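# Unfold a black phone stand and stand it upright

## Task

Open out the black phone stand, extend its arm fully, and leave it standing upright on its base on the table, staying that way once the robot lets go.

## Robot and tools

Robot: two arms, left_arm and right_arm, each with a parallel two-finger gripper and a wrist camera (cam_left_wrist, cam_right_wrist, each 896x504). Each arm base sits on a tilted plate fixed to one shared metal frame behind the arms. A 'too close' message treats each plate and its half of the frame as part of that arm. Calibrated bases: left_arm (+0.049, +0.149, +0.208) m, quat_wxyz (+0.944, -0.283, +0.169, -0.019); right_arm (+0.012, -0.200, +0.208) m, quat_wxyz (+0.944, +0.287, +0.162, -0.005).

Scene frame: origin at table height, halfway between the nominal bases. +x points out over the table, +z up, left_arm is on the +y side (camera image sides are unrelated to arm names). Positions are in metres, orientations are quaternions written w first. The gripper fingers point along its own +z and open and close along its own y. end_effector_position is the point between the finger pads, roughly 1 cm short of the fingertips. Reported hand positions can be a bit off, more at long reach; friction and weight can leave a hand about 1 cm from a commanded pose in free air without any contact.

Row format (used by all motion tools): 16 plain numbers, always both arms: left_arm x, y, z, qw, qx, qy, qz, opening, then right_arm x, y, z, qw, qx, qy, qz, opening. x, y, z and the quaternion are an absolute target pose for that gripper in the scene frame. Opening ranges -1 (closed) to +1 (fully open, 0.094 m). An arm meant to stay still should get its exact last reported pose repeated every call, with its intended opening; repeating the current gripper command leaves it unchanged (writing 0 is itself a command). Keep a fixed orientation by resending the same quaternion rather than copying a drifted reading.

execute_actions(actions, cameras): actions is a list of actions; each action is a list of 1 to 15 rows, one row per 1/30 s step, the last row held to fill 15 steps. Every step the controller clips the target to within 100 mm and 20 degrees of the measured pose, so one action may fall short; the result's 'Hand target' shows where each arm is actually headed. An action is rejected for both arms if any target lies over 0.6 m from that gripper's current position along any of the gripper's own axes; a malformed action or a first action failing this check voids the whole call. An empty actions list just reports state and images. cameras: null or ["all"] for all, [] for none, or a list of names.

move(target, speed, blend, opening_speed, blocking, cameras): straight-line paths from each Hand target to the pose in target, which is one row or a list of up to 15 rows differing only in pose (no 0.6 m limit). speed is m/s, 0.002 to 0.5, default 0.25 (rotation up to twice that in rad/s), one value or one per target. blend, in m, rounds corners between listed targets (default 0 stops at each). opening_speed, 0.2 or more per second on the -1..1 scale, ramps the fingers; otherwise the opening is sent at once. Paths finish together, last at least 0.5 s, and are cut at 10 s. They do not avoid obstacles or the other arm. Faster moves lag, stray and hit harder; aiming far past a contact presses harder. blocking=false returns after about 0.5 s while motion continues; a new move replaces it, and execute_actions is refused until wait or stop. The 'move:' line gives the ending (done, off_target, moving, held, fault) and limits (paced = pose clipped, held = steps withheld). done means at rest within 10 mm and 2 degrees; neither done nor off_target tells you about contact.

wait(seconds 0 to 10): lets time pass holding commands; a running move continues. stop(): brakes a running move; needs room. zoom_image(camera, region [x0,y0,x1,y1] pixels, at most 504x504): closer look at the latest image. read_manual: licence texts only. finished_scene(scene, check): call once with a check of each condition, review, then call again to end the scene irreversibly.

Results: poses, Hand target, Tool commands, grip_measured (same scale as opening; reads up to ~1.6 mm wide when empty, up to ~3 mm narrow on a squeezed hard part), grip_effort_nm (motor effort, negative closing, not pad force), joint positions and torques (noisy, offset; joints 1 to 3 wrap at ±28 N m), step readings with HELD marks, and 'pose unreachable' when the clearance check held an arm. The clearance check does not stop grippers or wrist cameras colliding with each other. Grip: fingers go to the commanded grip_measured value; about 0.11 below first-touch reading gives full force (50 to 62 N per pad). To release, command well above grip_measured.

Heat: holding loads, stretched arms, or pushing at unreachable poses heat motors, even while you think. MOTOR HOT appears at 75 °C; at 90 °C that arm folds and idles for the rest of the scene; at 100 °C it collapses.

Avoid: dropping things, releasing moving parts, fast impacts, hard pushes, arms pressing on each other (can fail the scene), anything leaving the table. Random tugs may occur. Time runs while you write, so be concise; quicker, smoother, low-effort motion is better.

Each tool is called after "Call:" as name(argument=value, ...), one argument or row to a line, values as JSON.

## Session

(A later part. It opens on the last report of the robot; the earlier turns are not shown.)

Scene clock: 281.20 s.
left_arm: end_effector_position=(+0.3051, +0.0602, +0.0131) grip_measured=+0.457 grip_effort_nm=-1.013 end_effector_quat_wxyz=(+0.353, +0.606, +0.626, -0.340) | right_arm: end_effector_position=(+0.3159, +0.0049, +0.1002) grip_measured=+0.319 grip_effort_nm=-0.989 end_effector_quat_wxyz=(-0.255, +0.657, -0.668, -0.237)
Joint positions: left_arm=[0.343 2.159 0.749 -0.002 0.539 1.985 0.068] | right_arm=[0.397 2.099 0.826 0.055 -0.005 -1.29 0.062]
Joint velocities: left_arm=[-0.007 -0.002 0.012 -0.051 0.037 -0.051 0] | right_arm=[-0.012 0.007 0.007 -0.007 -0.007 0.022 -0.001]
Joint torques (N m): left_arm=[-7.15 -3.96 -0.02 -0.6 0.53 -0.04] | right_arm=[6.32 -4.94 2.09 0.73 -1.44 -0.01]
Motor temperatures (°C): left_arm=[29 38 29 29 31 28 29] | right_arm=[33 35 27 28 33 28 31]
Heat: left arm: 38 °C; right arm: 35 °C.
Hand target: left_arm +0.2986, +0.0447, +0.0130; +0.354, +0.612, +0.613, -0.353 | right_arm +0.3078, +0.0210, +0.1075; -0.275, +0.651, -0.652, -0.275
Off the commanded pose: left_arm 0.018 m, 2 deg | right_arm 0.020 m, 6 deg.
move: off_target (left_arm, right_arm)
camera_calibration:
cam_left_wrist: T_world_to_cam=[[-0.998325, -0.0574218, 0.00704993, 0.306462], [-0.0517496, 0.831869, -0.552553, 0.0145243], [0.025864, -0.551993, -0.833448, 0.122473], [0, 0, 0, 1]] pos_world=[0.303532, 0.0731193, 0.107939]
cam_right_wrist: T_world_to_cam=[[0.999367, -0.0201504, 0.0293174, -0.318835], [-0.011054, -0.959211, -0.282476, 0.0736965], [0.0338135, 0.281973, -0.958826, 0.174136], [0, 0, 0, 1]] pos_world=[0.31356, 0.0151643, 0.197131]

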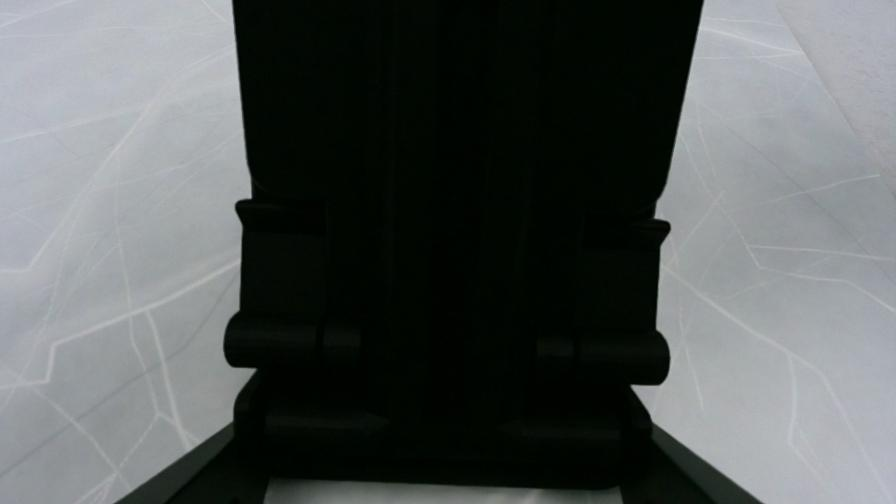

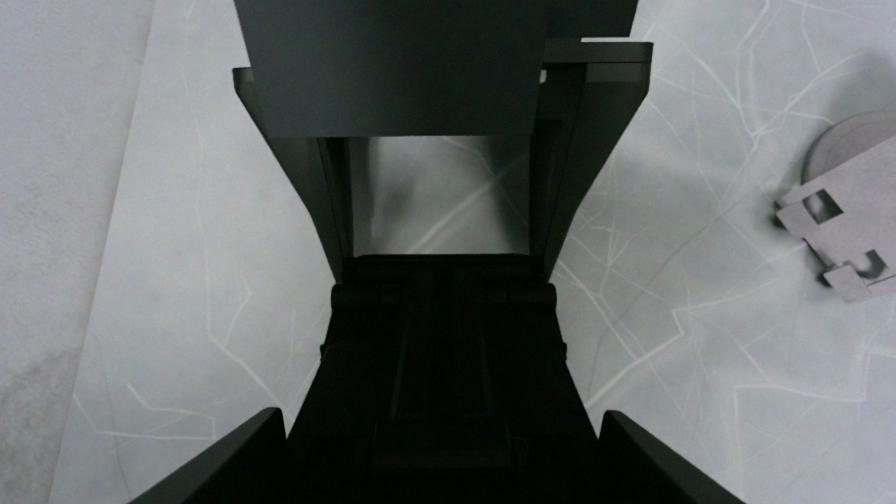

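Call:
move(
  target=[0.303,0.058,0.015,0.3536,0.6124,0.6124,-0.3536,0.75,0.308,0.016,0.107,0.276,-0.651,0.651,0.276,0.1],
  speed=0.04,
  opening_speed=0.3,
)

Call:
move(
  target=[0.303,0.103,0.041,0.3536,0.6124,0.6124,-0.3536,0.75,0.308,0.016,0.107,0.276,-0.651,0.651,0.276,0.1],
  speed=0.1,
)

Call:
zoom_image(
  camera="cam_left_wrist",
  region=[220, 0, 700, 504],
)

Scene clock: 285.93 s.
left_arm: end_effector_position=(+0.3053, +0.0612, +0.0141) grip_measured=+0.749 grip_effort_nm=0.081 end_effector_quat_wxyz=(+0.351, +0.614, +0.616, -0.346) | right_arm: end_effector_position=(+0.3144, +0.0100, +0.1049) grip_measured=+0.319 grip_effort_nm=-0.989 end_effector_quat_wxyz=(-0.268, +0.650, -0.662, -0.260)
Joint positions: left_arm=[0.343 2.159 0.774 -0.052 0.537 2.014 0.082] | right_arm=[0.387 2.099 0.826 0.057 -0.065 -1.292 0.062]
Joint velocities: left_arm=[-0.022 0.002 0.012 0.022 -0.037 -0.022 0.001] | right_arm=[-0.007 -0.002 0.007 0.022 0.022 -0.022 0]
Joint torques (N m): left_arm=[-4.12 -6.32 0.23 -0.97 0.57 0.05] | right_arm=[5.97 -5.97 1.4 0.54 -0.89 -0.15]
Motor temperatures (°C): left_arm=[29 38 29 29 31 28 29] | right_arm=[33 35 27 28 33 28 31]
Heat: left arm: 38 °C; right arm: 35 °C.
Hand target: left_arm +0.3029, +0.0579, +0.0149; +0.354, +0.612, +0.612, -0.354 | right_arm +0.3082, +0.0157, +0.1071; -0.275, +0.651, -0.651, -0.276
Off the commanded pose: left_arm 0.004 m, 1 deg | right_arm 0.009 m, 2 deg.
move: done
camera_calibration:
cam_left_wrist: T_world_to_cam=[[-0.999509, -0.0309741, 0.0048092, 0.305544], [-0.0283827, 0.829216, -0.558207, 0.00728457], [0.0133021, -0.558069, -0.829688, 0.128004], [0, 0, 0, 1]] pos_world=[0.303898, 0.0748587, 0.108801]
cam_right_wrist: T_world_to_cam=[[0.999755, -0.0165889, 0.0146228, -0.316006], [-0.0107451, -0.94236, -0.334428, 0.085094], [0.0193277, 0.334189, -0.942308, 0.179577], [0, 0, 0, 1]] pos_world=[0.313372, 0.0149344, 0.202295]

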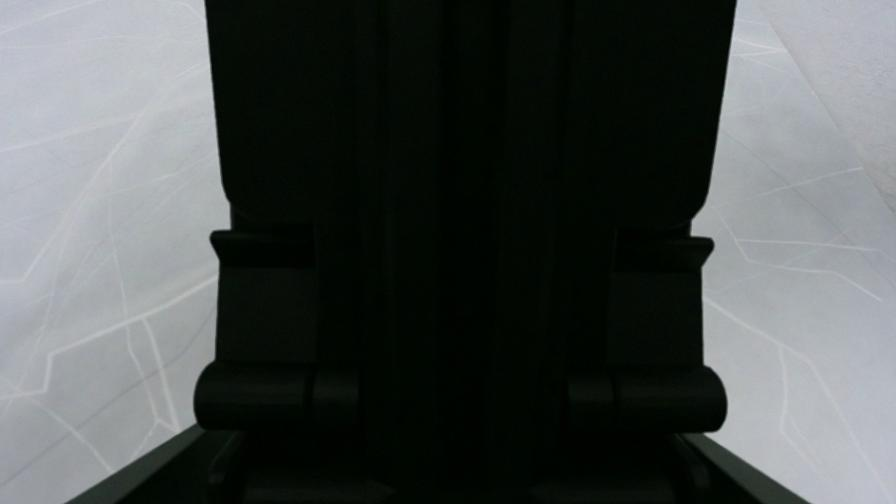

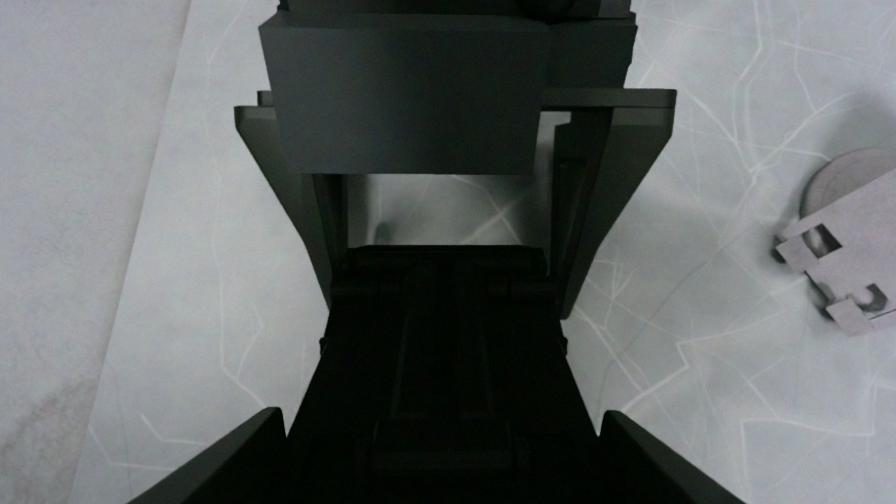

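Scene clock: 287.20 s.
left_arm: end_effector_position=(+0.3002, +0.0995, +0.0386) grip_measured=+0.749 grip_effort_nm=0.081 end_effector_quat_wxyz=(+0.343, +0.611, +0.620, -0.355) | right_arm: end_effector_position=(+0.3144, +0.0101, +0.1050) grip_measured=+0.319 grip_effort_nm=-0.989 end_effector_quat_wxyz=(-0.268, +0.650, -0.661, -0.260)
Joint positions: left_arm=[0.426 2.003 0.774 -0.276 0.537 2.1 0.082] | right_arm=[0.387 2.099 0.826 0.057 -0.066 -1.292 0.062]
Joint velocities: left_arm=[-0.002 0.012 0.007 -0.007 0.022 -0.022 0.001] | right_arm=[-0.002 -0.012 0.002 0.007 -0.051 -0.037 0]
Joint torques (N m): left_arm=[-2.67 -8.58 0.9 -1.18 0.51 0.06] | right_arm=[6.02 -5.93 1.39 0.57 -0.88 -0.11]
Motor temperatures (°C): left_arm=[29 38 29 29 31 28 29] | right_arm=[33 35 27 28 33 28 31]
Heat: left arm: 38 °C; right arm: 35 °C.
Hand target: left_arm +0.3029, +0.1031, +0.0410; +0.347, +0.610, +0.620, -0.351 | right_arm +0.3081, +0.0159, +0.1072; -0.276, +0.651, -0.651, -0.276
Off the commanded pose: left_arm 0.005 m, 2 deg | right_arm 0.009 m, 2 deg.
joint sent to its limit (left arm) — joint 6 (wrist roll), upper limit. The joint targets still meet the commanded pose.
move: done
camera_calibration:
cam_left_wrist: T_world_to_cam=[[-0.999171, -0.0261412, 0.0312184, 0.299862], [-0.0391142, 0.829266, -0.557483, -0.00766091], [-0.011315, -0.558242, -0.829601, 0.177176], [0, 0, 0, 1]] pos_world=[0.301319, 0.113099, 0.133353]
cam_right_wrist: T_world_to_cam=[[0.999761, -0.0161756, 0.014738, -0.315988], [-0.0103029, -0.942121, -0.335116, 0.0851442], [0.0193057, 0.334884, -0.942062, 0.179605], [0, 0, 0, 1]] pos_world=[0.313322, 0.014958, 0.202389]

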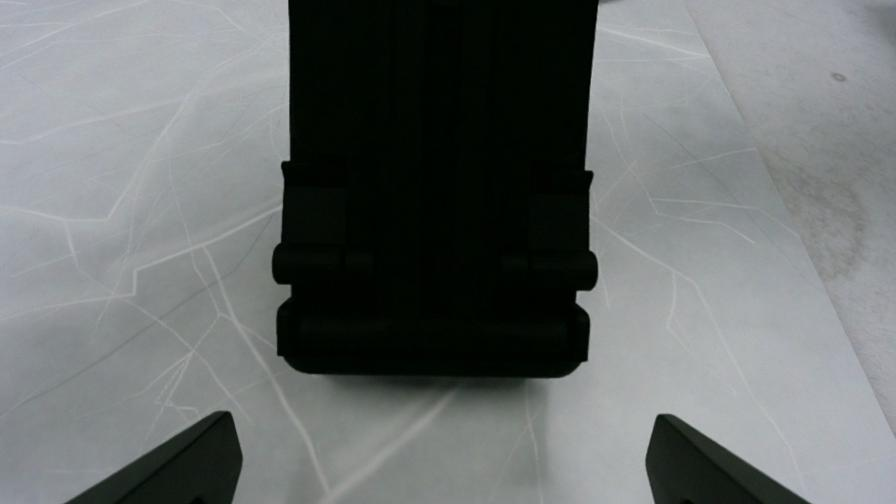

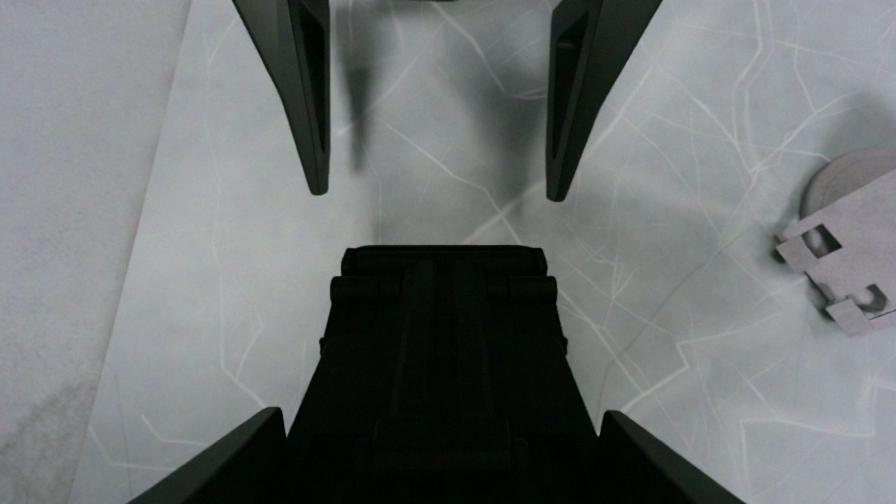

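Scaled by 1.000.

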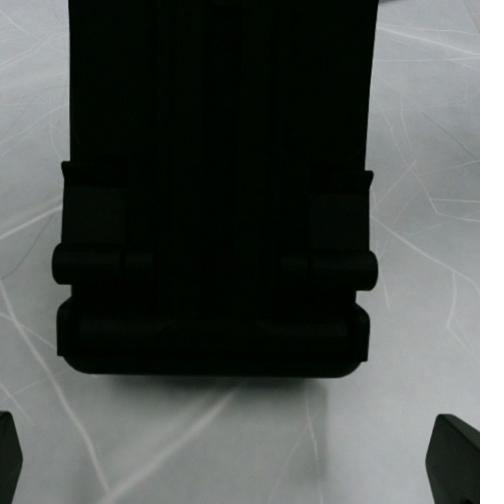

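Call:
move(
  target=[
    [0.300,0.090,0.088,0.3954,0.5862,0.5862,-0.3954,0.0,0.308,0.016,0.107,0.276,-0.651,0.651,0.276,0.1],
    [0.299,0.055,0.073,0.3954,0.5862,0.5862,-0.3954,0.0,0.308,0.016,0.107,0.276,-0.651,0.651,0.276,0.1],
  ],
  speed=0.08,
)

Call:
zoom_image(
  camera="cam_left_wrist",
  region=[220, 0, 700, 504],
)

Scene clock: 296.70 s.
left_arm: end_effector_position=(+0.3034, +0.0639, +0.0700) grip_measured=+0.001 grip_effort_nm=-0.051 end_effector_quat_wxyz=(+0.392, +0.591, +0.593, -0.380) | right_arm: end_effector_position=(+0.3144, +0.0102, +0.1051) grip_measured=+0.319 grip_effort_nm=-0.979 end_effector_quat_wxyz=(-0.269, +0.650, -0.661, -0.260)
Joint positions: left_arm=[0.332 1.99 0.715 -0.213 0.65 2.038 0.047] | right_arm=[0.387 2.099 0.826 0.057 -0.066 -1.292 0.062]
Joint velocities: left_arm=[-0.002 -0.012 0.007 -0.007 0.007 -0.037 0] | right_arm=[-0.002 0.002 0.002 0.007 0.007 0.037 -0.001]
Joint torques (N m): left_arm=[-5.18 -5.3 0.09 -0.85 0.74 -0.09] | right_arm=[6.02 -5.78 1.46 0.59 -0.9 -0.11]
Motor temperatures (°C): left_arm=[29 38 29 29 31 28 28] | right_arm=[33 36 27 28 32 28 31]
Heat: left arm: 38 °C; right arm: 36 °C.
Hand target: left_arm +0.2989, +0.0545, +0.0732; +0.397, +0.586, +0.586, -0.394 | right_arm +0.3081, +0.0159, +0.1072; -0.276, +0.651, -0.651, -0.276
Off the commanded pose: left_arm 0.010 m, 2 deg | right_arm 0.009 m, 2 deg.
move: done
camera_calibration:
cam_left_wrist: T_world_to_cam=[[-0.999409, -0.0343798, -0.000277659, 0.303994], [-0.0257468, 0.753754, -0.656652, 0.0471201], [0.0227849, -0.656257, -0.754194, 0.174006], [0, 0, 0, 1]] pos_world=[0.301063, 0.0891272, 0.16226]
cam_right_wrist: T_world_to_cam=[[0.999763, -0.0161064, 0.0146635, -0.315963], [-0.0102556, -0.941998, -0.335462, 0.0852241], [0.0192161, 0.335232, -0.94194, 0.179644], [0, 0, 0, 1]] pos_world=[0.31331, 0.0149695, 0.202436]

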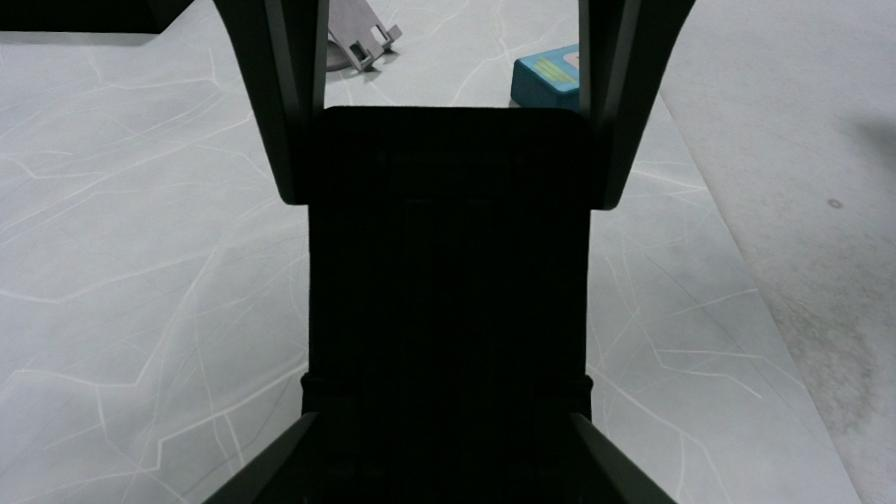

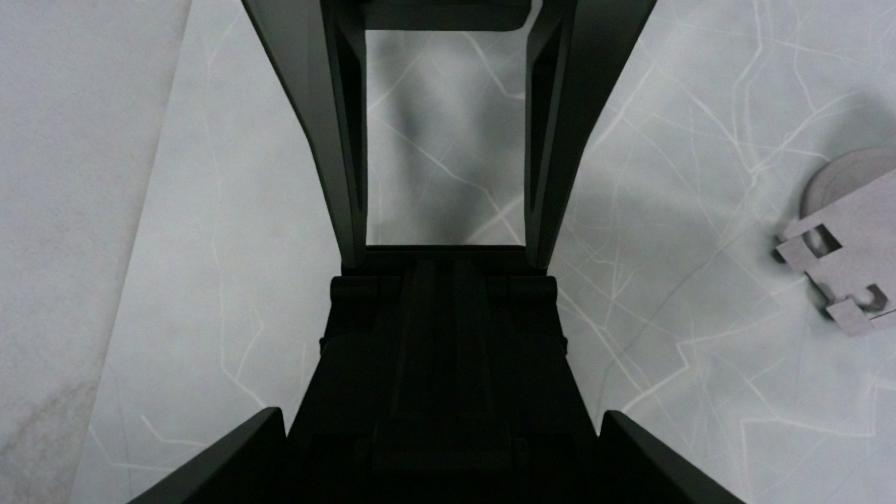

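Scaled by 1.000.

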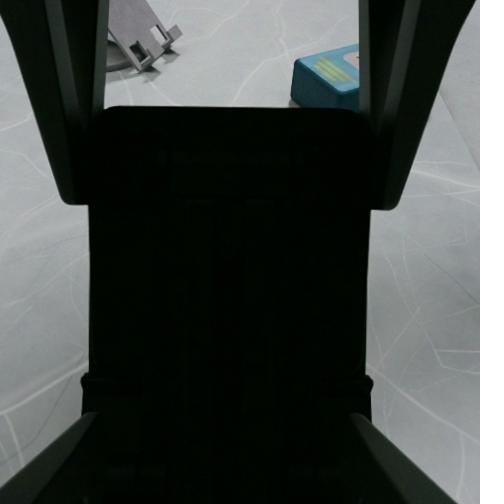

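Call:
move(
  target=[0.298,0.024,0.073,0.3954,0.5862,0.5862,-0.3954,0.0,0.308,0.016,0.107,0.276,-0.651,0.651,0.276,0.1],
  speed=0.04,
)

Call:
zoom_image(
  camera="cam_left_wrist",
  region=[280, 252, 620, 504],
)

Scene clock: 303.50 s.
left_arm: end_effector_position=(+0.3050, +0.0346, +0.0716) grip_measured=+0.001 grip_effort_nm=-0.051 end_effector_quat_wxyz=(+0.396, +0.587, +0.595, -0.381) | right_arm: end_effector_position=(+0.3152, +0.0079, +0.1030) grip_measured=+0.319 grip_effort_nm=-0.979 end_effector_quat_wxyz=(-0.264, +0.652, -0.664, -0.253)
Joint positions: left_arm=[0.238 2.036 0.674 -0.051 0.65 1.914 0.047] | right_arm=[0.387 2.099 0.826 0.057 -0.048 -1.292 0.062]
Joint velocities: left_arm=[-0.032 -0.022 -0.022 -0.007 0.037 -0.007 -0.001] | right_arm=[-0.007 -0.002 -0.012 -0.007 0.007 0.007 0]
Joint torques (N m): left_arm=[-6.08 -4.74 -0.1 -0.56 0.64 -0.1] | right_arm=[6.12 -5.96 1.57 0.59 -1.07 -0.14]
Motor temperatures (°C): left_arm=[29 38 29 29 31 28 28] | right_arm=[33 36 27 28 32 28 31]
Heat: left arm: 38 °C; right arm: 36 °C.
Hand target: left_arm +0.2983, +0.0242, +0.0734; +0.396, +0.586, +0.587, -0.395 | right_arm +0.3081, +0.0158, +0.1072; -0.276, +0.651, -0.651, -0.276
Off the commanded pose: left_arm 0.013 m, 2 deg | right_arm 0.012 m, 3 deg.
move: off_target (left_arm, right_arm)
camera_calibration:
cam_left_wrist: T_world_to_cam=[[-0.999058, -0.0433372, 0.00212352, 0.304619], [-0.0338323, 0.747432, -0.663476, 0.0735175], [0.027166, -0.662923, -0.748194, 0.154475], [0, 0, 0, 1]] pos_world=[0.302623, 0.060657, 0.163708]
cam_right_wrist: T_world_to_cam=[[0.999648, -0.0193265, 0.0181915, -0.317116], [-0.0125124, -0.947616, -0.319166, 0.0814855], [0.0234069, 0.318826, -0.947524, 0.177782], [0, 0, 0, 1]] pos_world=[0.313863, 0.0144067, 0.200229]

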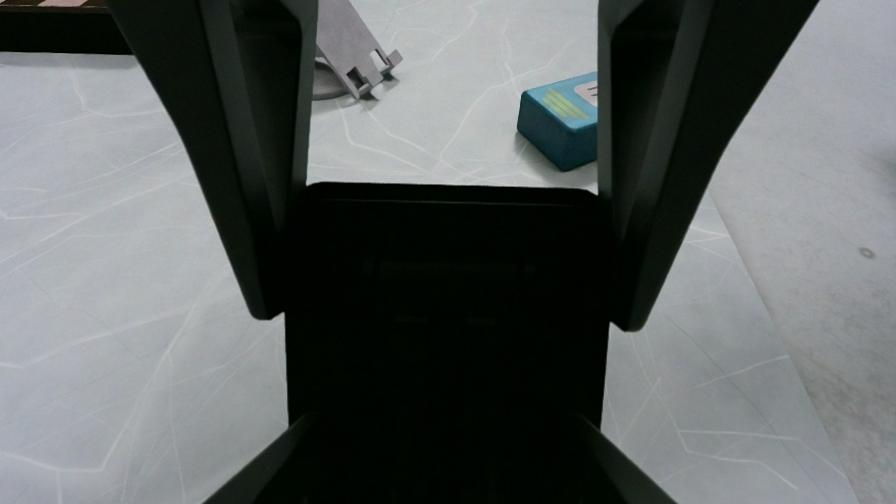

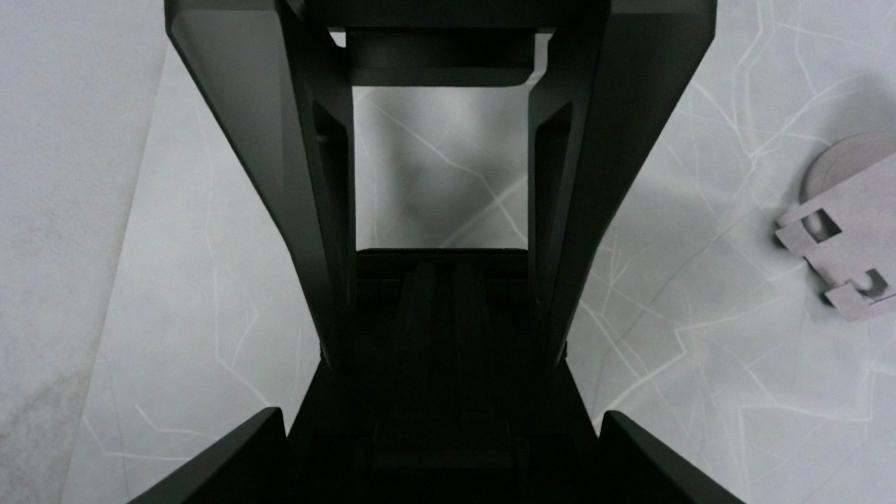

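Scaled by 1.482.

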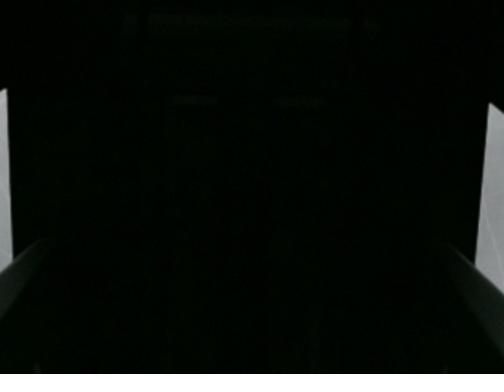

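Call:
move(
  target=[0.298,0.027,0.073,0.3954,0.5862,0.5862,-0.3954,-0.65,0.308,0.016,0.107,0.276,-0.651,0.651,0.276,0.1],
  speed=0.04,
  opening_speed=0.4,
)

Call:
zoom_image(
  camera="cam_right_wrist",
  region=[220, 150, 700, 504],
)

Scene clock: 308.80 s.
left_arm: end_effector_position=(+0.3045, +0.0345, +0.0716) grip_measured=-0.491 grip_effort_nm=-1.004 end_effector_quat_wxyz=(+0.396, +0.588, +0.593, -0.381) | right_arm: end_effector_position=(+0.3147, +0.0079, +0.1027) grip_measured=+0.319 grip_effort_nm=-0.984 end_effector_quat_wxyz=(-0.264, +0.652, -0.664, -0.253)
Joint positions: left_arm=[0.238 2.036 0.674 -0.053 0.649 1.919 0.024] | right_arm=[0.387 2.099 0.823 0.06 -0.048 -1.292 0.062]
Joint velocities: left_arm=[0.007 -0.012 -0.007 -0.037 -0.022 0.037 0] | right_arm=[0.007 -0.002 0.017 -0.022 0.007 0.022 0]
Joint torques (N m): left_arm=[-5 -4.97 0.27 -0.72 0.68 -0.02] | right_arm=[6.06 -5.7 1.85 0.54 -1.06 -0.18]
Motor temperatures (°C): left_arm=[29 38 29 29 31 28 28] | right_arm=[33 36 27 29 32 28 31]
Heat: left arm: 38 °C; right arm: 36 °C.
Hand target: left_arm +0.2977, +0.0271, +0.0730; +0.396, +0.586, +0.586, -0.395 | right_arm +0.3083, +0.0157, +0.1073; -0.276, +0.651, -0.651, -0.276
Off the commanded pose: left_arm 0.010 m, 2 deg | right_arm 0.011 m, 3 deg.
move: off_target (right_arm)
camera_calibration:
cam_left_wrist: T_world_to_cam=[[-0.999188, -0.0402883, -0.00070879, 0.304208], [-0.0296785, 0.747726, -0.663344, 0.0722376], [0.027255, -0.662784, -0.748314, 0.154363], [0, 0, 0, 1]] pos_world=[0.301898, 0.0605518, 0.163646]
cam_right_wrist: T_world_to_cam=[[0.999635, -0.0196313, 0.0185482, -0.316618], [-0.0126939, -0.947697, -0.318917, 0.0813639], [0.0238388, 0.318566, -0.947601, 0.177456], [0, 0, 0, 1]] pos_world=[0.313305, 0.0143615, 0.199978]

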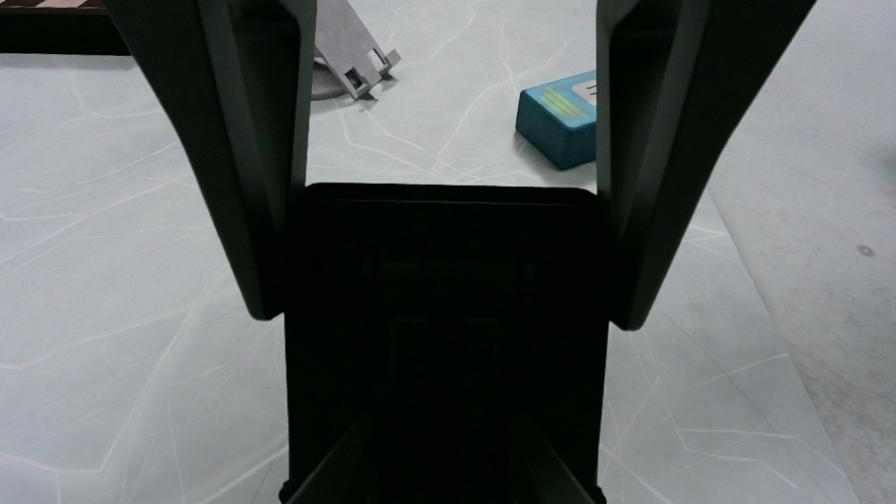

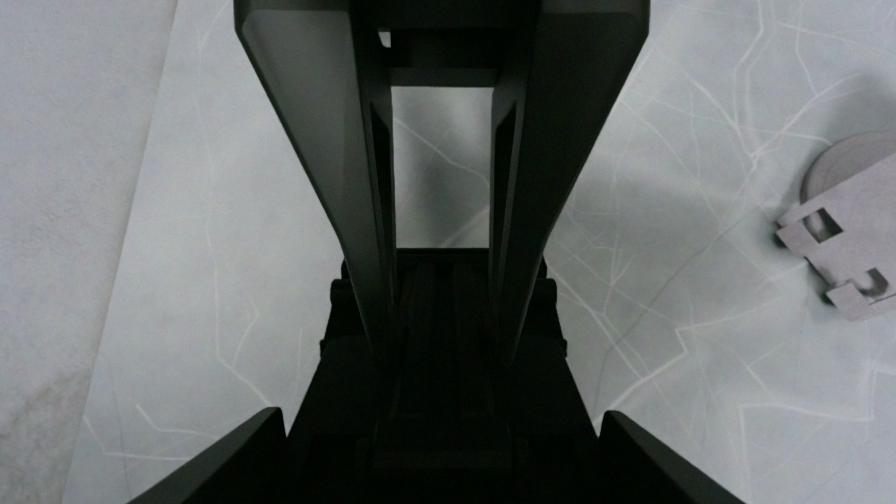

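Scaled by 1.050.

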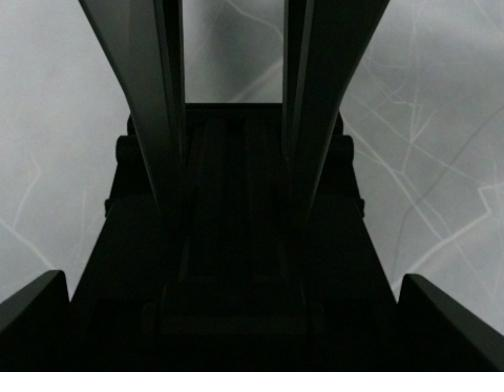

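Call:
move(
  target=[
    [0.298,0.030,0.068,0.3954,0.5862,0.5862,-0.3954,-0.75,0.308,0.002,0.130,0.276,-0.651,0.651,0.276,0.05],
    [0.298,0.032,0.062,0.3954,0.5862,0.5862,-0.3954,-0.75,0.308,-0.010,0.150,0.276,-0.651,0.651,0.276,0.05],
  ],
  speed=0.04,
)

Call:
zoom_image(
  camera="cam_right_wrist",
  region=[220, 150, 700, 504],
)

Scene clock: 313.90 s.
left_arm: end_effector_position=(+0.2947, +0.0223, +0.0928) grip_measured=-0.494 grip_effort_nm=-1.013 end_effector_quat_wxyz=(+0.428, +0.556, +0.566, -0.432) | right_arm: end_effector_position=(+0.3038, -0.0073, +0.1286) grip_measured=+0.319 grip_effort_nm=-0.989 end_effector_quat_wxyz=(-0.257, +0.648, -0.664, -0.271)
Joint positions: left_arm=[0.238 2.064 0.68 -0.121 0.778 1.956 0.024] | right_arm=[0.398 1.971 0.783 -0.054 -0.069 -1.266 0.062]
Joint velocities: left_arm=[0.007 -0.012 0.002 0.007 0.037 0.051 0] | right_arm=[-0.022 -0.012 0.007 0.007 -0.022 -0.022 0]
Joint torques (N m): left_arm=[-1.66 -5 2.28 -0.53 -0.65 0.09] | right_arm=[6.91 -11.28 2.11 0.03 -0.82 -0.16]
Motor temperatures (°C): left_arm=[29 38 29 29 31 28 28] | right_arm=[33 37 27 28 32 28 31]
Heat: left arm: 38 °C; right arm: 37 °C.
Hand target: left_arm +0.2978, +0.0339, +0.0646; +0.396, +0.585, +0.586, -0.397 | right_arm +0.3071, -0.0092, +0.1489; -0.276, +0.651, -0.651, -0.276
Off the commanded pose: left_arm 0.032 m, 7 deg | right_arm 0.022 m, 3 deg.
move: off_target (left_arm, right_arm)
camera_calibration:
cam_left_wrist: T_world_to_cam=[[-0.999182, -0.027975, 0.0291875, 0.290929], [-0.0403494, 0.644729, -0.763345, 0.109939], [0.00253654, -0.763899, -0.645331, 0.162371], [0, 0, 0, 1]] pos_world=[0.294715, 0.0612931, 0.180213]
cam_right_wrist: T_world_to_cam=[[0.999809, -0.00963595, -0.0169961, -0.301925], [-0.0147631, -0.942402, -0.334157, 0.0777681], [-0.0127973, 0.334345, -0.942364, 0.217661], [0, 0, 0, 1]] pos_world=[0.305801, -0.00239447, 0.225972]

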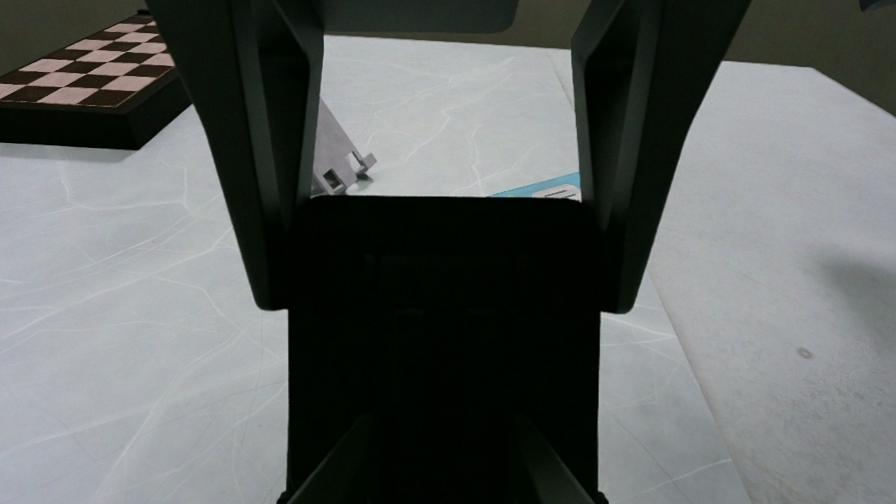

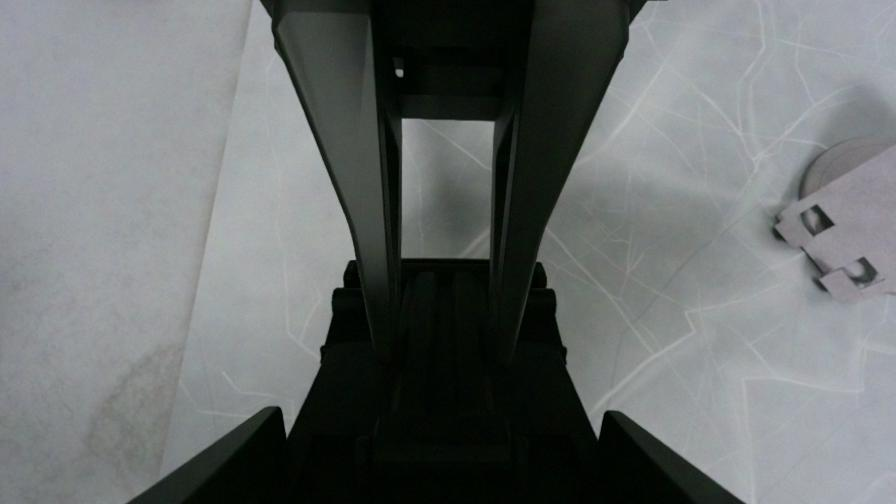

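Scaled by 1.050.

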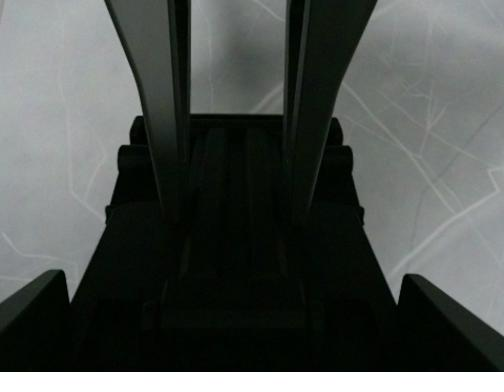

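Call:
move(
  target=[
    [0.298,0.040,0.052,0.3954,0.5862,0.5862,-0.3954,-0.8,0.308,-0.012,0.155,0.276,-0.651,0.651,0.276,0.0],
    [0.298,0.046,0.042,0.3954,0.5862,0.5862,-0.3954,-0.8,0.308,-0.016,0.160,0.276,-0.651,0.651,0.276,0.0],
  ],
  speed=0.03,
)

Call:
zoom_image(
  camera="cam_right_wrist",
  region=[220, 150, 700, 504],
)

Scene clock: 319.03 s.
left_arm: end_effector_position=(+0.2915, +0.0299, +0.0922) grip_measured=-0.498 grip_effort_nm=-1.013 end_effector_quat_wxyz=(+0.438, +0.541, +0.553, -0.458) | right_arm: end_effector_position=(+0.3017, -0.0087, +0.1374) grip_measured=+0.318 grip_effort_nm=-0.984 end_effector_quat_wxyz=(-0.257, +0.648, -0.660, -0.279)
Joint positions: left_arm=[0.293 2.109 0.741 -0.256 0.829 2.062 0.024] | right_arm=[0.406 1.942 0.783 -0.091 -0.081 -1.259 0.062]
Joint velocities: left_arm=[-0.007 0.007 0.017 -0.007 -0.037 -0.037 0] | right_arm=[0.017 -0.007 0.002 0.007 -0.022 -0.081 -0.001]
Joint torques (N m): left_arm=[0.43 -5.14 2.77 -0.29 -1.21 0.01] | right_arm=[6.63 -12.33 2.28 -0.07 -0.62 -0.2]
Motor temperatures (°C): left_arm=[29 38 29 29 31 28 28] | right_arm=[33 37 27 28 32 28 31]
Heat: left arm: 38 °C; right arm: 37 °C.
Hand target: left_arm +0.2980, +0.0507, +0.0483; +0.393, +0.584, +0.586, -0.400 | right_arm +0.3073, -0.0150, +0.1584; -0.276, +0.651, -0.651, -0.276
Off the commanded pose: left_arm 0.053 m, 11 deg | right_arm 0.025 m, 2 deg.
move: off_target (left_arm, right_arm)
camera_calibration:
cam_left_wrist: T_world_to_cam=[[-0.998599, -0.014433, 0.0509102, 0.28538], [-0.0495058, 0.594627, -0.802476, 0.112195], [-0.0186904, -0.803872, -0.594508, 0.170471], [0, 0, 0, 1]] pos_world=[0.293721, 0.0744419, 0.176852]
cam_right_wrist: T_world_to_cam=[[0.999677, -0.00133719, -0.0253841, -0.298425], [-0.010025, -0.938413, -0.345369, 0.0794826], [-0.023359, 0.345512, -0.938124, 0.229076], [0, 0, 0, 1]] pos_world=[0.304476, -0.00496014, 0.234778]

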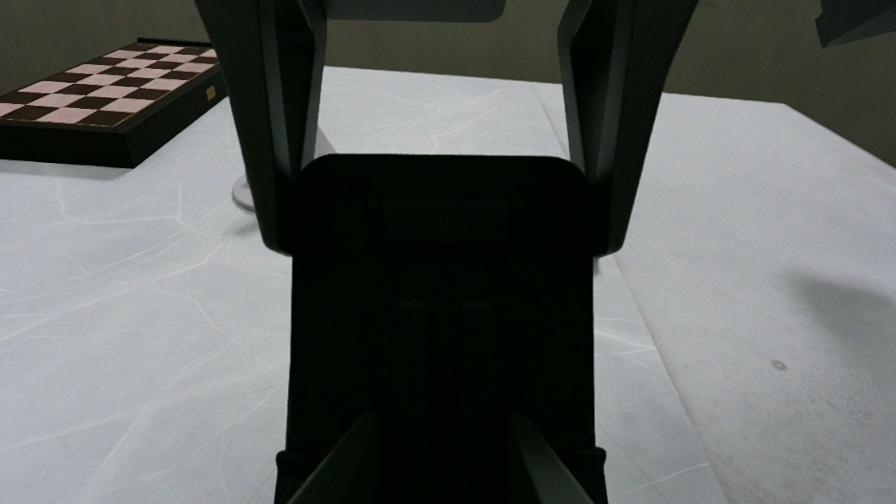

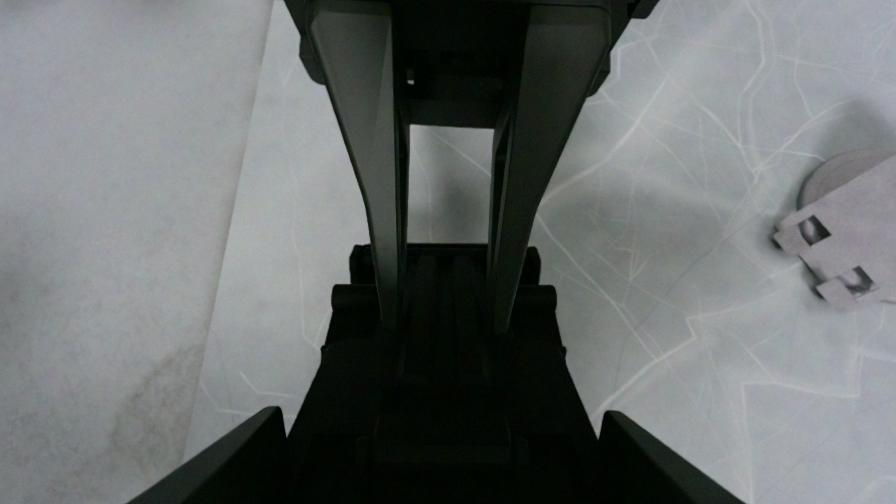

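Scaled by 1.050.

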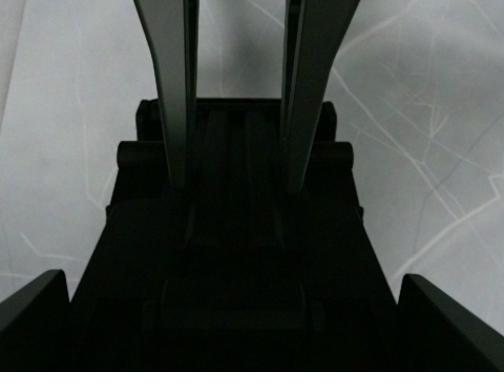

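Call:
move(
  target=[
    [0.298,0.046,0.042,0.3954,0.5862,0.5862,-0.3954,-0.85,0.308,-0.026,0.176,0.276,-0.651,0.651,0.276,0.0],
    [0.298,0.048,0.038,0.3954,0.5862,0.5862,-0.3954,-0.85,0.308,-0.034,0.188,0.276,-0.651,0.651,0.276,0.0],
  ],
  speed=0.03,
)

Call:
zoom_image(
  camera="cam_right_wrist",
  region=[220, 150, 700, 504],
)

Scene clock: 325.23 s.
left_arm: end_effector_position=(+0.2854, +0.0287, +0.1050) grip_measured=-0.503 grip_effort_nm=-1.013 end_effector_quat_wxyz=(+0.443, +0.522, +0.544, -0.485) | right_arm: end_effector_position=(+0.2967, -0.0211, +0.1616) grip_measured=+0.318 grip_effort_nm=-0.984 end_effector_quat_wxyz=(-0.253, +0.649, -0.657, -0.287)
Joint positions: left_arm=[0.296 2.109 0.744 -0.329 0.874 2.088 0.023] | right_arm=[0.424 1.834 0.775 -0.204 -0.087 -1.242 0.062]
Joint velocities: left_arm=[0.022 0.027 0.007 -0.007 -0.022 -0.066 0] | right_arm=[0.002 0.002 0.012 -0.007 -0.051 0.037 0]
Joint torques (N m): left_arm=[1.73 -5.71 3.9 0.01 -1.66 -0.12] | right_arm=[6.12 -13.38 3.07 -0.24 -0.53 -0.23]
Motor temperatures (°C): left_arm=[29 38 29 29 31 28 29] | right_arm=[33 39 27 28 32 28 31]
Heat: left arm: 38 °C; right arm: 39 °C.
Hand target: left_arm +0.2997, +0.0562, +0.0489; +0.393, +0.581, +0.588, -0.402 | right_arm +0.3065, -0.0323, +0.1856; -0.276, +0.651, -0.651, -0.276
Off the commanded pose: left_arm 0.071 m, 15 deg | right_arm 0.031 m, 3 deg.
move: off_target (left_arm, right_arm)
camera_calibration:
cam_left_wrist: T_world_to_cam=[[-0.996506, -0.00214079, 0.0834906, 0.274192], [-0.0711327, 0.545604, -0.835019, 0.133865], [-0.0437651, -0.838041, -0.54385, 0.179921], [0, 0, 0, 1]] pos_world=[0.290631, 0.0783314, 0.186737]
cam_right_wrist: T_world_to_cam=[[0.999193, 0.0101297, -0.038875, -0.290281], [-0.00419821, -0.93606, -0.351815, 0.0755009], [-0.0399531, 0.351694, -0.935262, 0.260547], [0, 0, 0, 1]] pos_world=[0.300773, -0.0180189, 0.258957]

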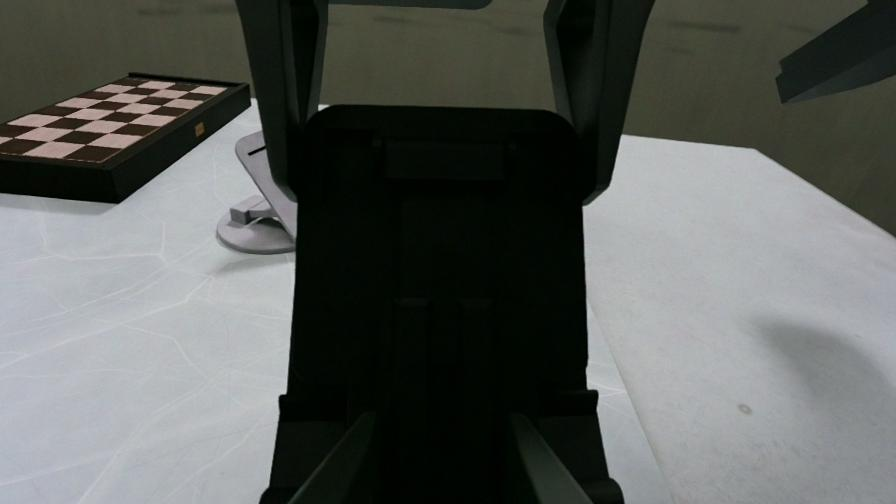

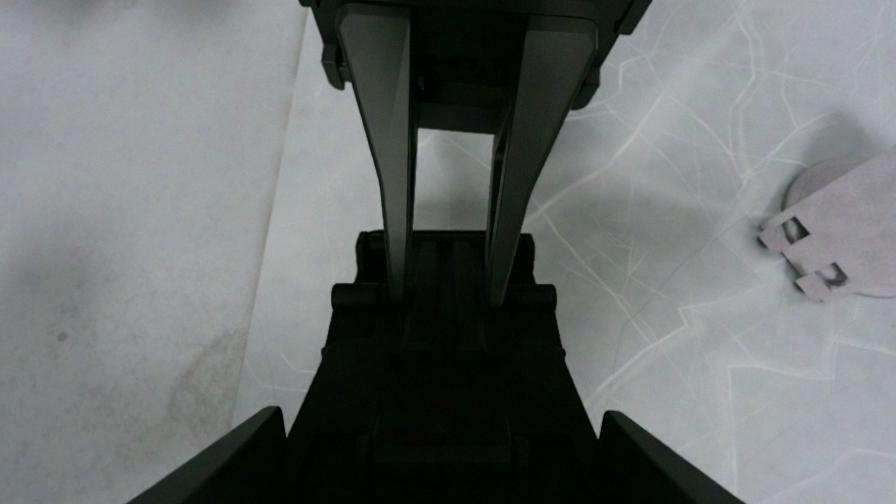

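Scaled by 1.050.

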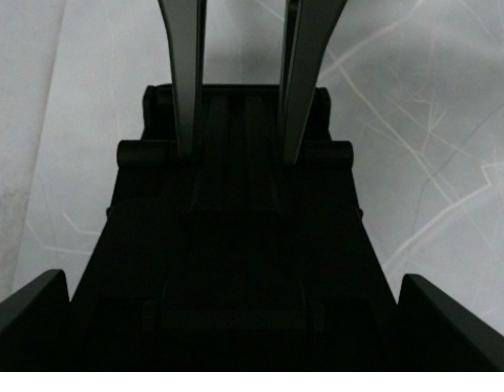

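Call:
move(
  target=[
    [0.298,0.056,0.046,0.4,0.583,0.583,-0.4,-0.85,0.308,-0.042,0.199,0.276,-0.651,0.651,0.276,0.0],
    [0.298,0.058,0.044,0.4,0.583,0.583,-0.4,-0.85,0.308,-0.048,0.208,0.276,-0.651,0.651,0.276,0.0],
  ],
  speed=0.03,
)

Call:
zoom_image(
  camera="cam_right_wrist",
  region=[220, 150, 700, 504],
)

Scene clock: 329.67 s.
left_arm: end_effector_position=(+0.2804, +0.0403, +0.1014) grip_measured=-0.508 grip_effort_nm=-1.013 end_effector_quat_wxyz=(+0.420, +0.512, +0.557, -0.501) | right_arm: end_effector_position=(+0.2944, -0.0384, +0.1841) grip_measured=+0.318 grip_effort_nm=-0.984 end_effector_quat_wxyz=(-0.251, +0.653, -0.655, -0.285)
Joint positions: left_arm=[0.338 2.109 0.772 -0.424 0.847 2.105 0.023] | right_arm=[0.435 1.721 0.775 -0.322 -0.079 -1.239 0.062]
Joint velocities: left_arm=[0.027 -0.007 -0.032 -0.037 -0.037 -0.007 0] | right_arm=[0.007 -0.012 0.002 0.066 -0.022 0.007 0]
Joint torques (N m): left_arm=[0.2 -7.61 2.89 0.19 -1.36 -0.04] | right_arm=[5.42 -11.22 4.77 -0.11 -0.59 -0.15]
Motor temperatures (°C): left_arm=[29 38 29 29 32 28 29] | right_arm=[33 40 27 28 32 28 31]
Heat: left arm: 38 °C; right arm: 40 °C.
Hand target: left_arm +0.3015, +0.0661, +0.0528; +0.394, +0.578, +0.588, -0.406 | right_arm +0.3068, -0.0473, +0.2066; -0.277, +0.651, -0.651, -0.276
Off the commanded pose: left_arm 0.063 m, 15 deg | right_arm 0.029 m, 3 deg.
joint sent to its limit (left arm) — joint 6 (wrist roll), upper limit. The joint targets are off in position, not in orientation.
move: off_target (left_arm, right_arm)
camera_calibration:
cam_left_wrist: T_world_to_cam=[[-0.989228, 0.00976165, 0.146056, 0.260672], [-0.116049, 0.555848, -0.823144, 0.135145], [-0.0892204, -0.831227, -0.548727, 0.200357], [0, 0, 0, 1]] pos_world=[0.291424, 0.0888775, 0.183113]
cam_right_wrist: T_world_to_cam=[[0.999193, 0.0175079, -0.0361447, -0.287144], [0.00390661, -0.93808, -0.346396, 0.0637458], [-0.0399713, 0.345976, -0.937392, 0.287814], [0, 0, 0, 1]] pos_world=[0.298167, -0.0347505, 0.281497]

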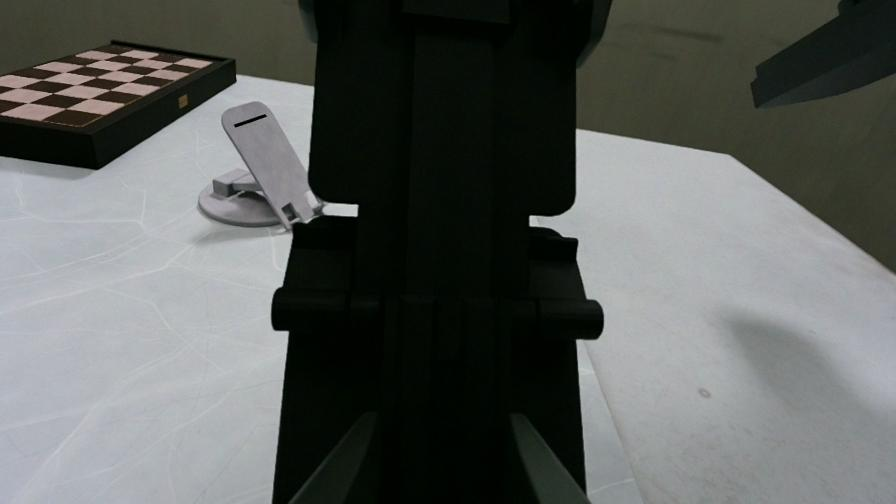

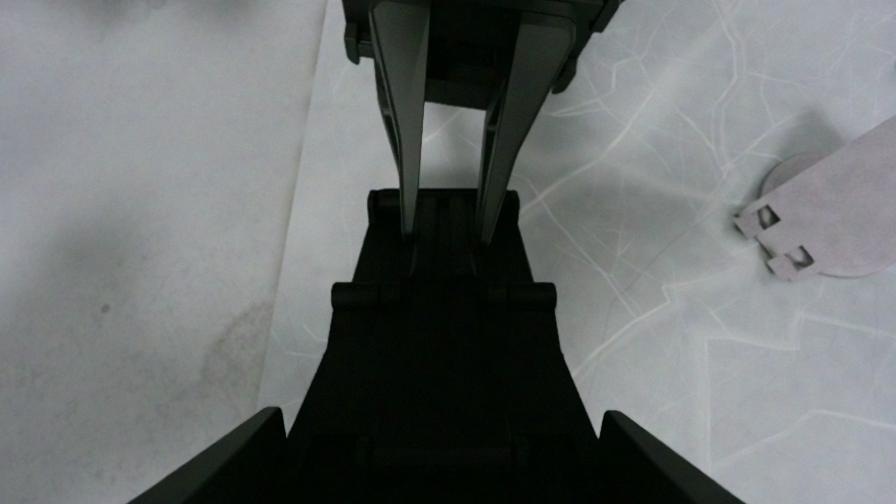

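Scaled by 1.050.

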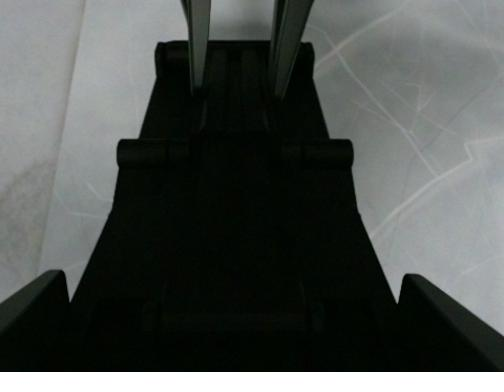

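Call:
move(
  target=[
    [0.298,0.05,0.046,0.4,0.583,0.583,-0.4,-0.85,0.308,-0.058,0.218,0.276,-0.651,0.651,0.276,0.0],
  ],
  speed=0.03,
)

Call:
zoom_image(
  camera="cam_left_wrist",
  region=[220, 0, 700, 504],
)

Scene clock: 334.73 s.
left_arm: end_effector_position=(+0.2815, +0.0356, +0.1081) grip_measured=-0.508 grip_effort_nm=-1.013 end_effector_quat_wxyz=(+0.426, +0.512, +0.547, -0.506) | right_arm: end_effector_position=(+0.2940, -0.0441, +0.1906) grip_measured=+0.318 grip_effort_nm=-0.984 end_effector_quat_wxyz=(-0.252, +0.653, -0.656, -0.285)
Joint positions: left_arm=[0.317 2.106 0.772 -0.429 0.865 2.105 0.023] | right_arm=[0.435 1.686 0.775 -0.355 -0.079 -1.239 0.062]
Joint velocities: left_arm=[0.002 -0.012 0.012 -0.066 -0.022 -0.022 0] | right_arm=[-0.002 -0.002 -0.002 0.007 -0.051 -0.037 0]
Joint torques (N m): left_arm=[-0.02 -6.84 2.5 0.44 -1.42 -0.16] | right_arm=[5.01 -11.86 5.42 -0.36 -0.58 -0.25]
Motor temperatures (°C): left_arm=[29 38 29 29 32 28 29] | right_arm=[33 41 27 28 32 28 31]
Heat: left arm: 38 °C; right arm: 41 °C.
Hand target: left_arm +0.3021, +0.0591, +0.0562; +0.398, +0.578, +0.583, -0.410 | right_arm +0.3068, -0.0566, +0.2157; -0.277, +0.651, -0.651, -0.276
Off the commanded pose: left_arm 0.066 m, 15 deg | right_arm 0.034 m, 3 deg.
move: off_target (left_arm, right_arm)
camera_calibration:
cam_left_wrist: T_world_to_cam=[[-0.990593, 0.0196282, 0.135425, 0.262077], [-0.103638, 0.538629, -0.836145, 0.141878], [-0.0893559, -0.842315, -0.531527, 0.198828], [0, 0, 0, 1]] pos_world=[0.292082, 0.0859115, 0.188821]
cam_right_wrist: T_world_to_cam=[[0.999249, 0.0165798, -0.0350354, -0.286683], [0.00340173, -0.937921, -0.346832, 0.0608803], [-0.0386108, 0.346452, -0.937273, 0.295389], [0, 0, 0, 1]] pos_world=[0.297665, -0.040484, 0.287931]

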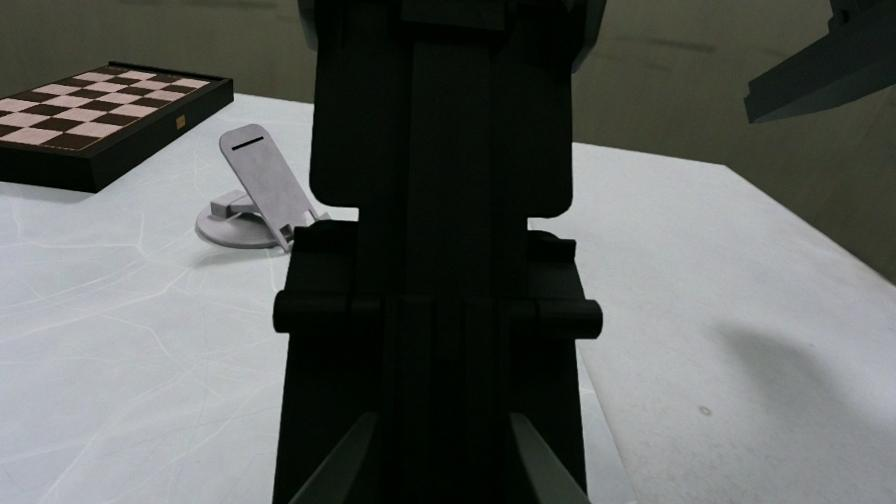

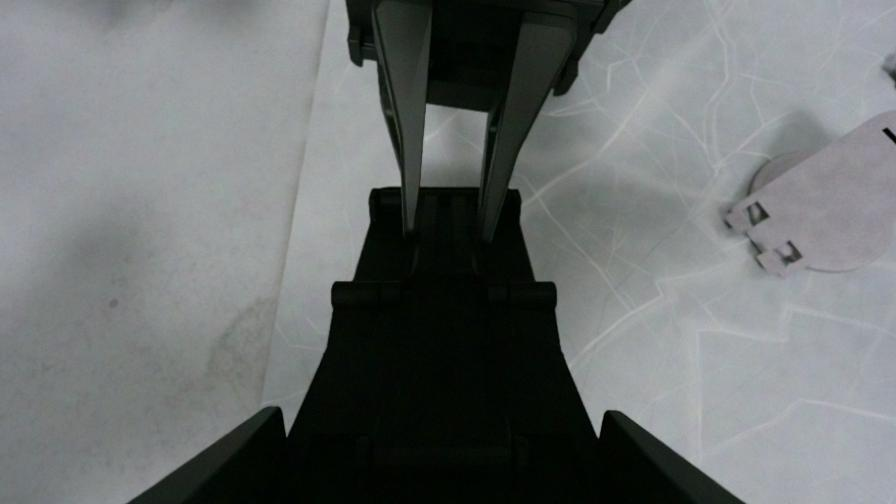

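Scaled by 1.000.

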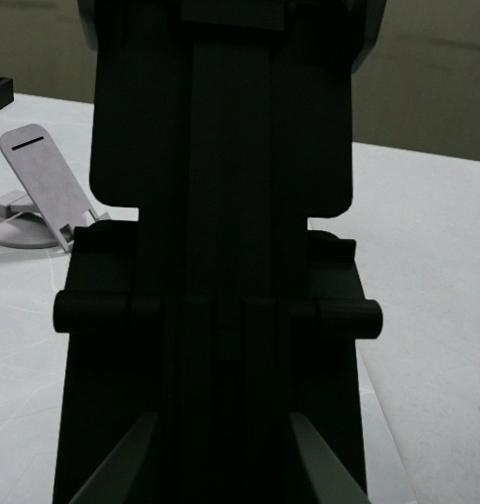

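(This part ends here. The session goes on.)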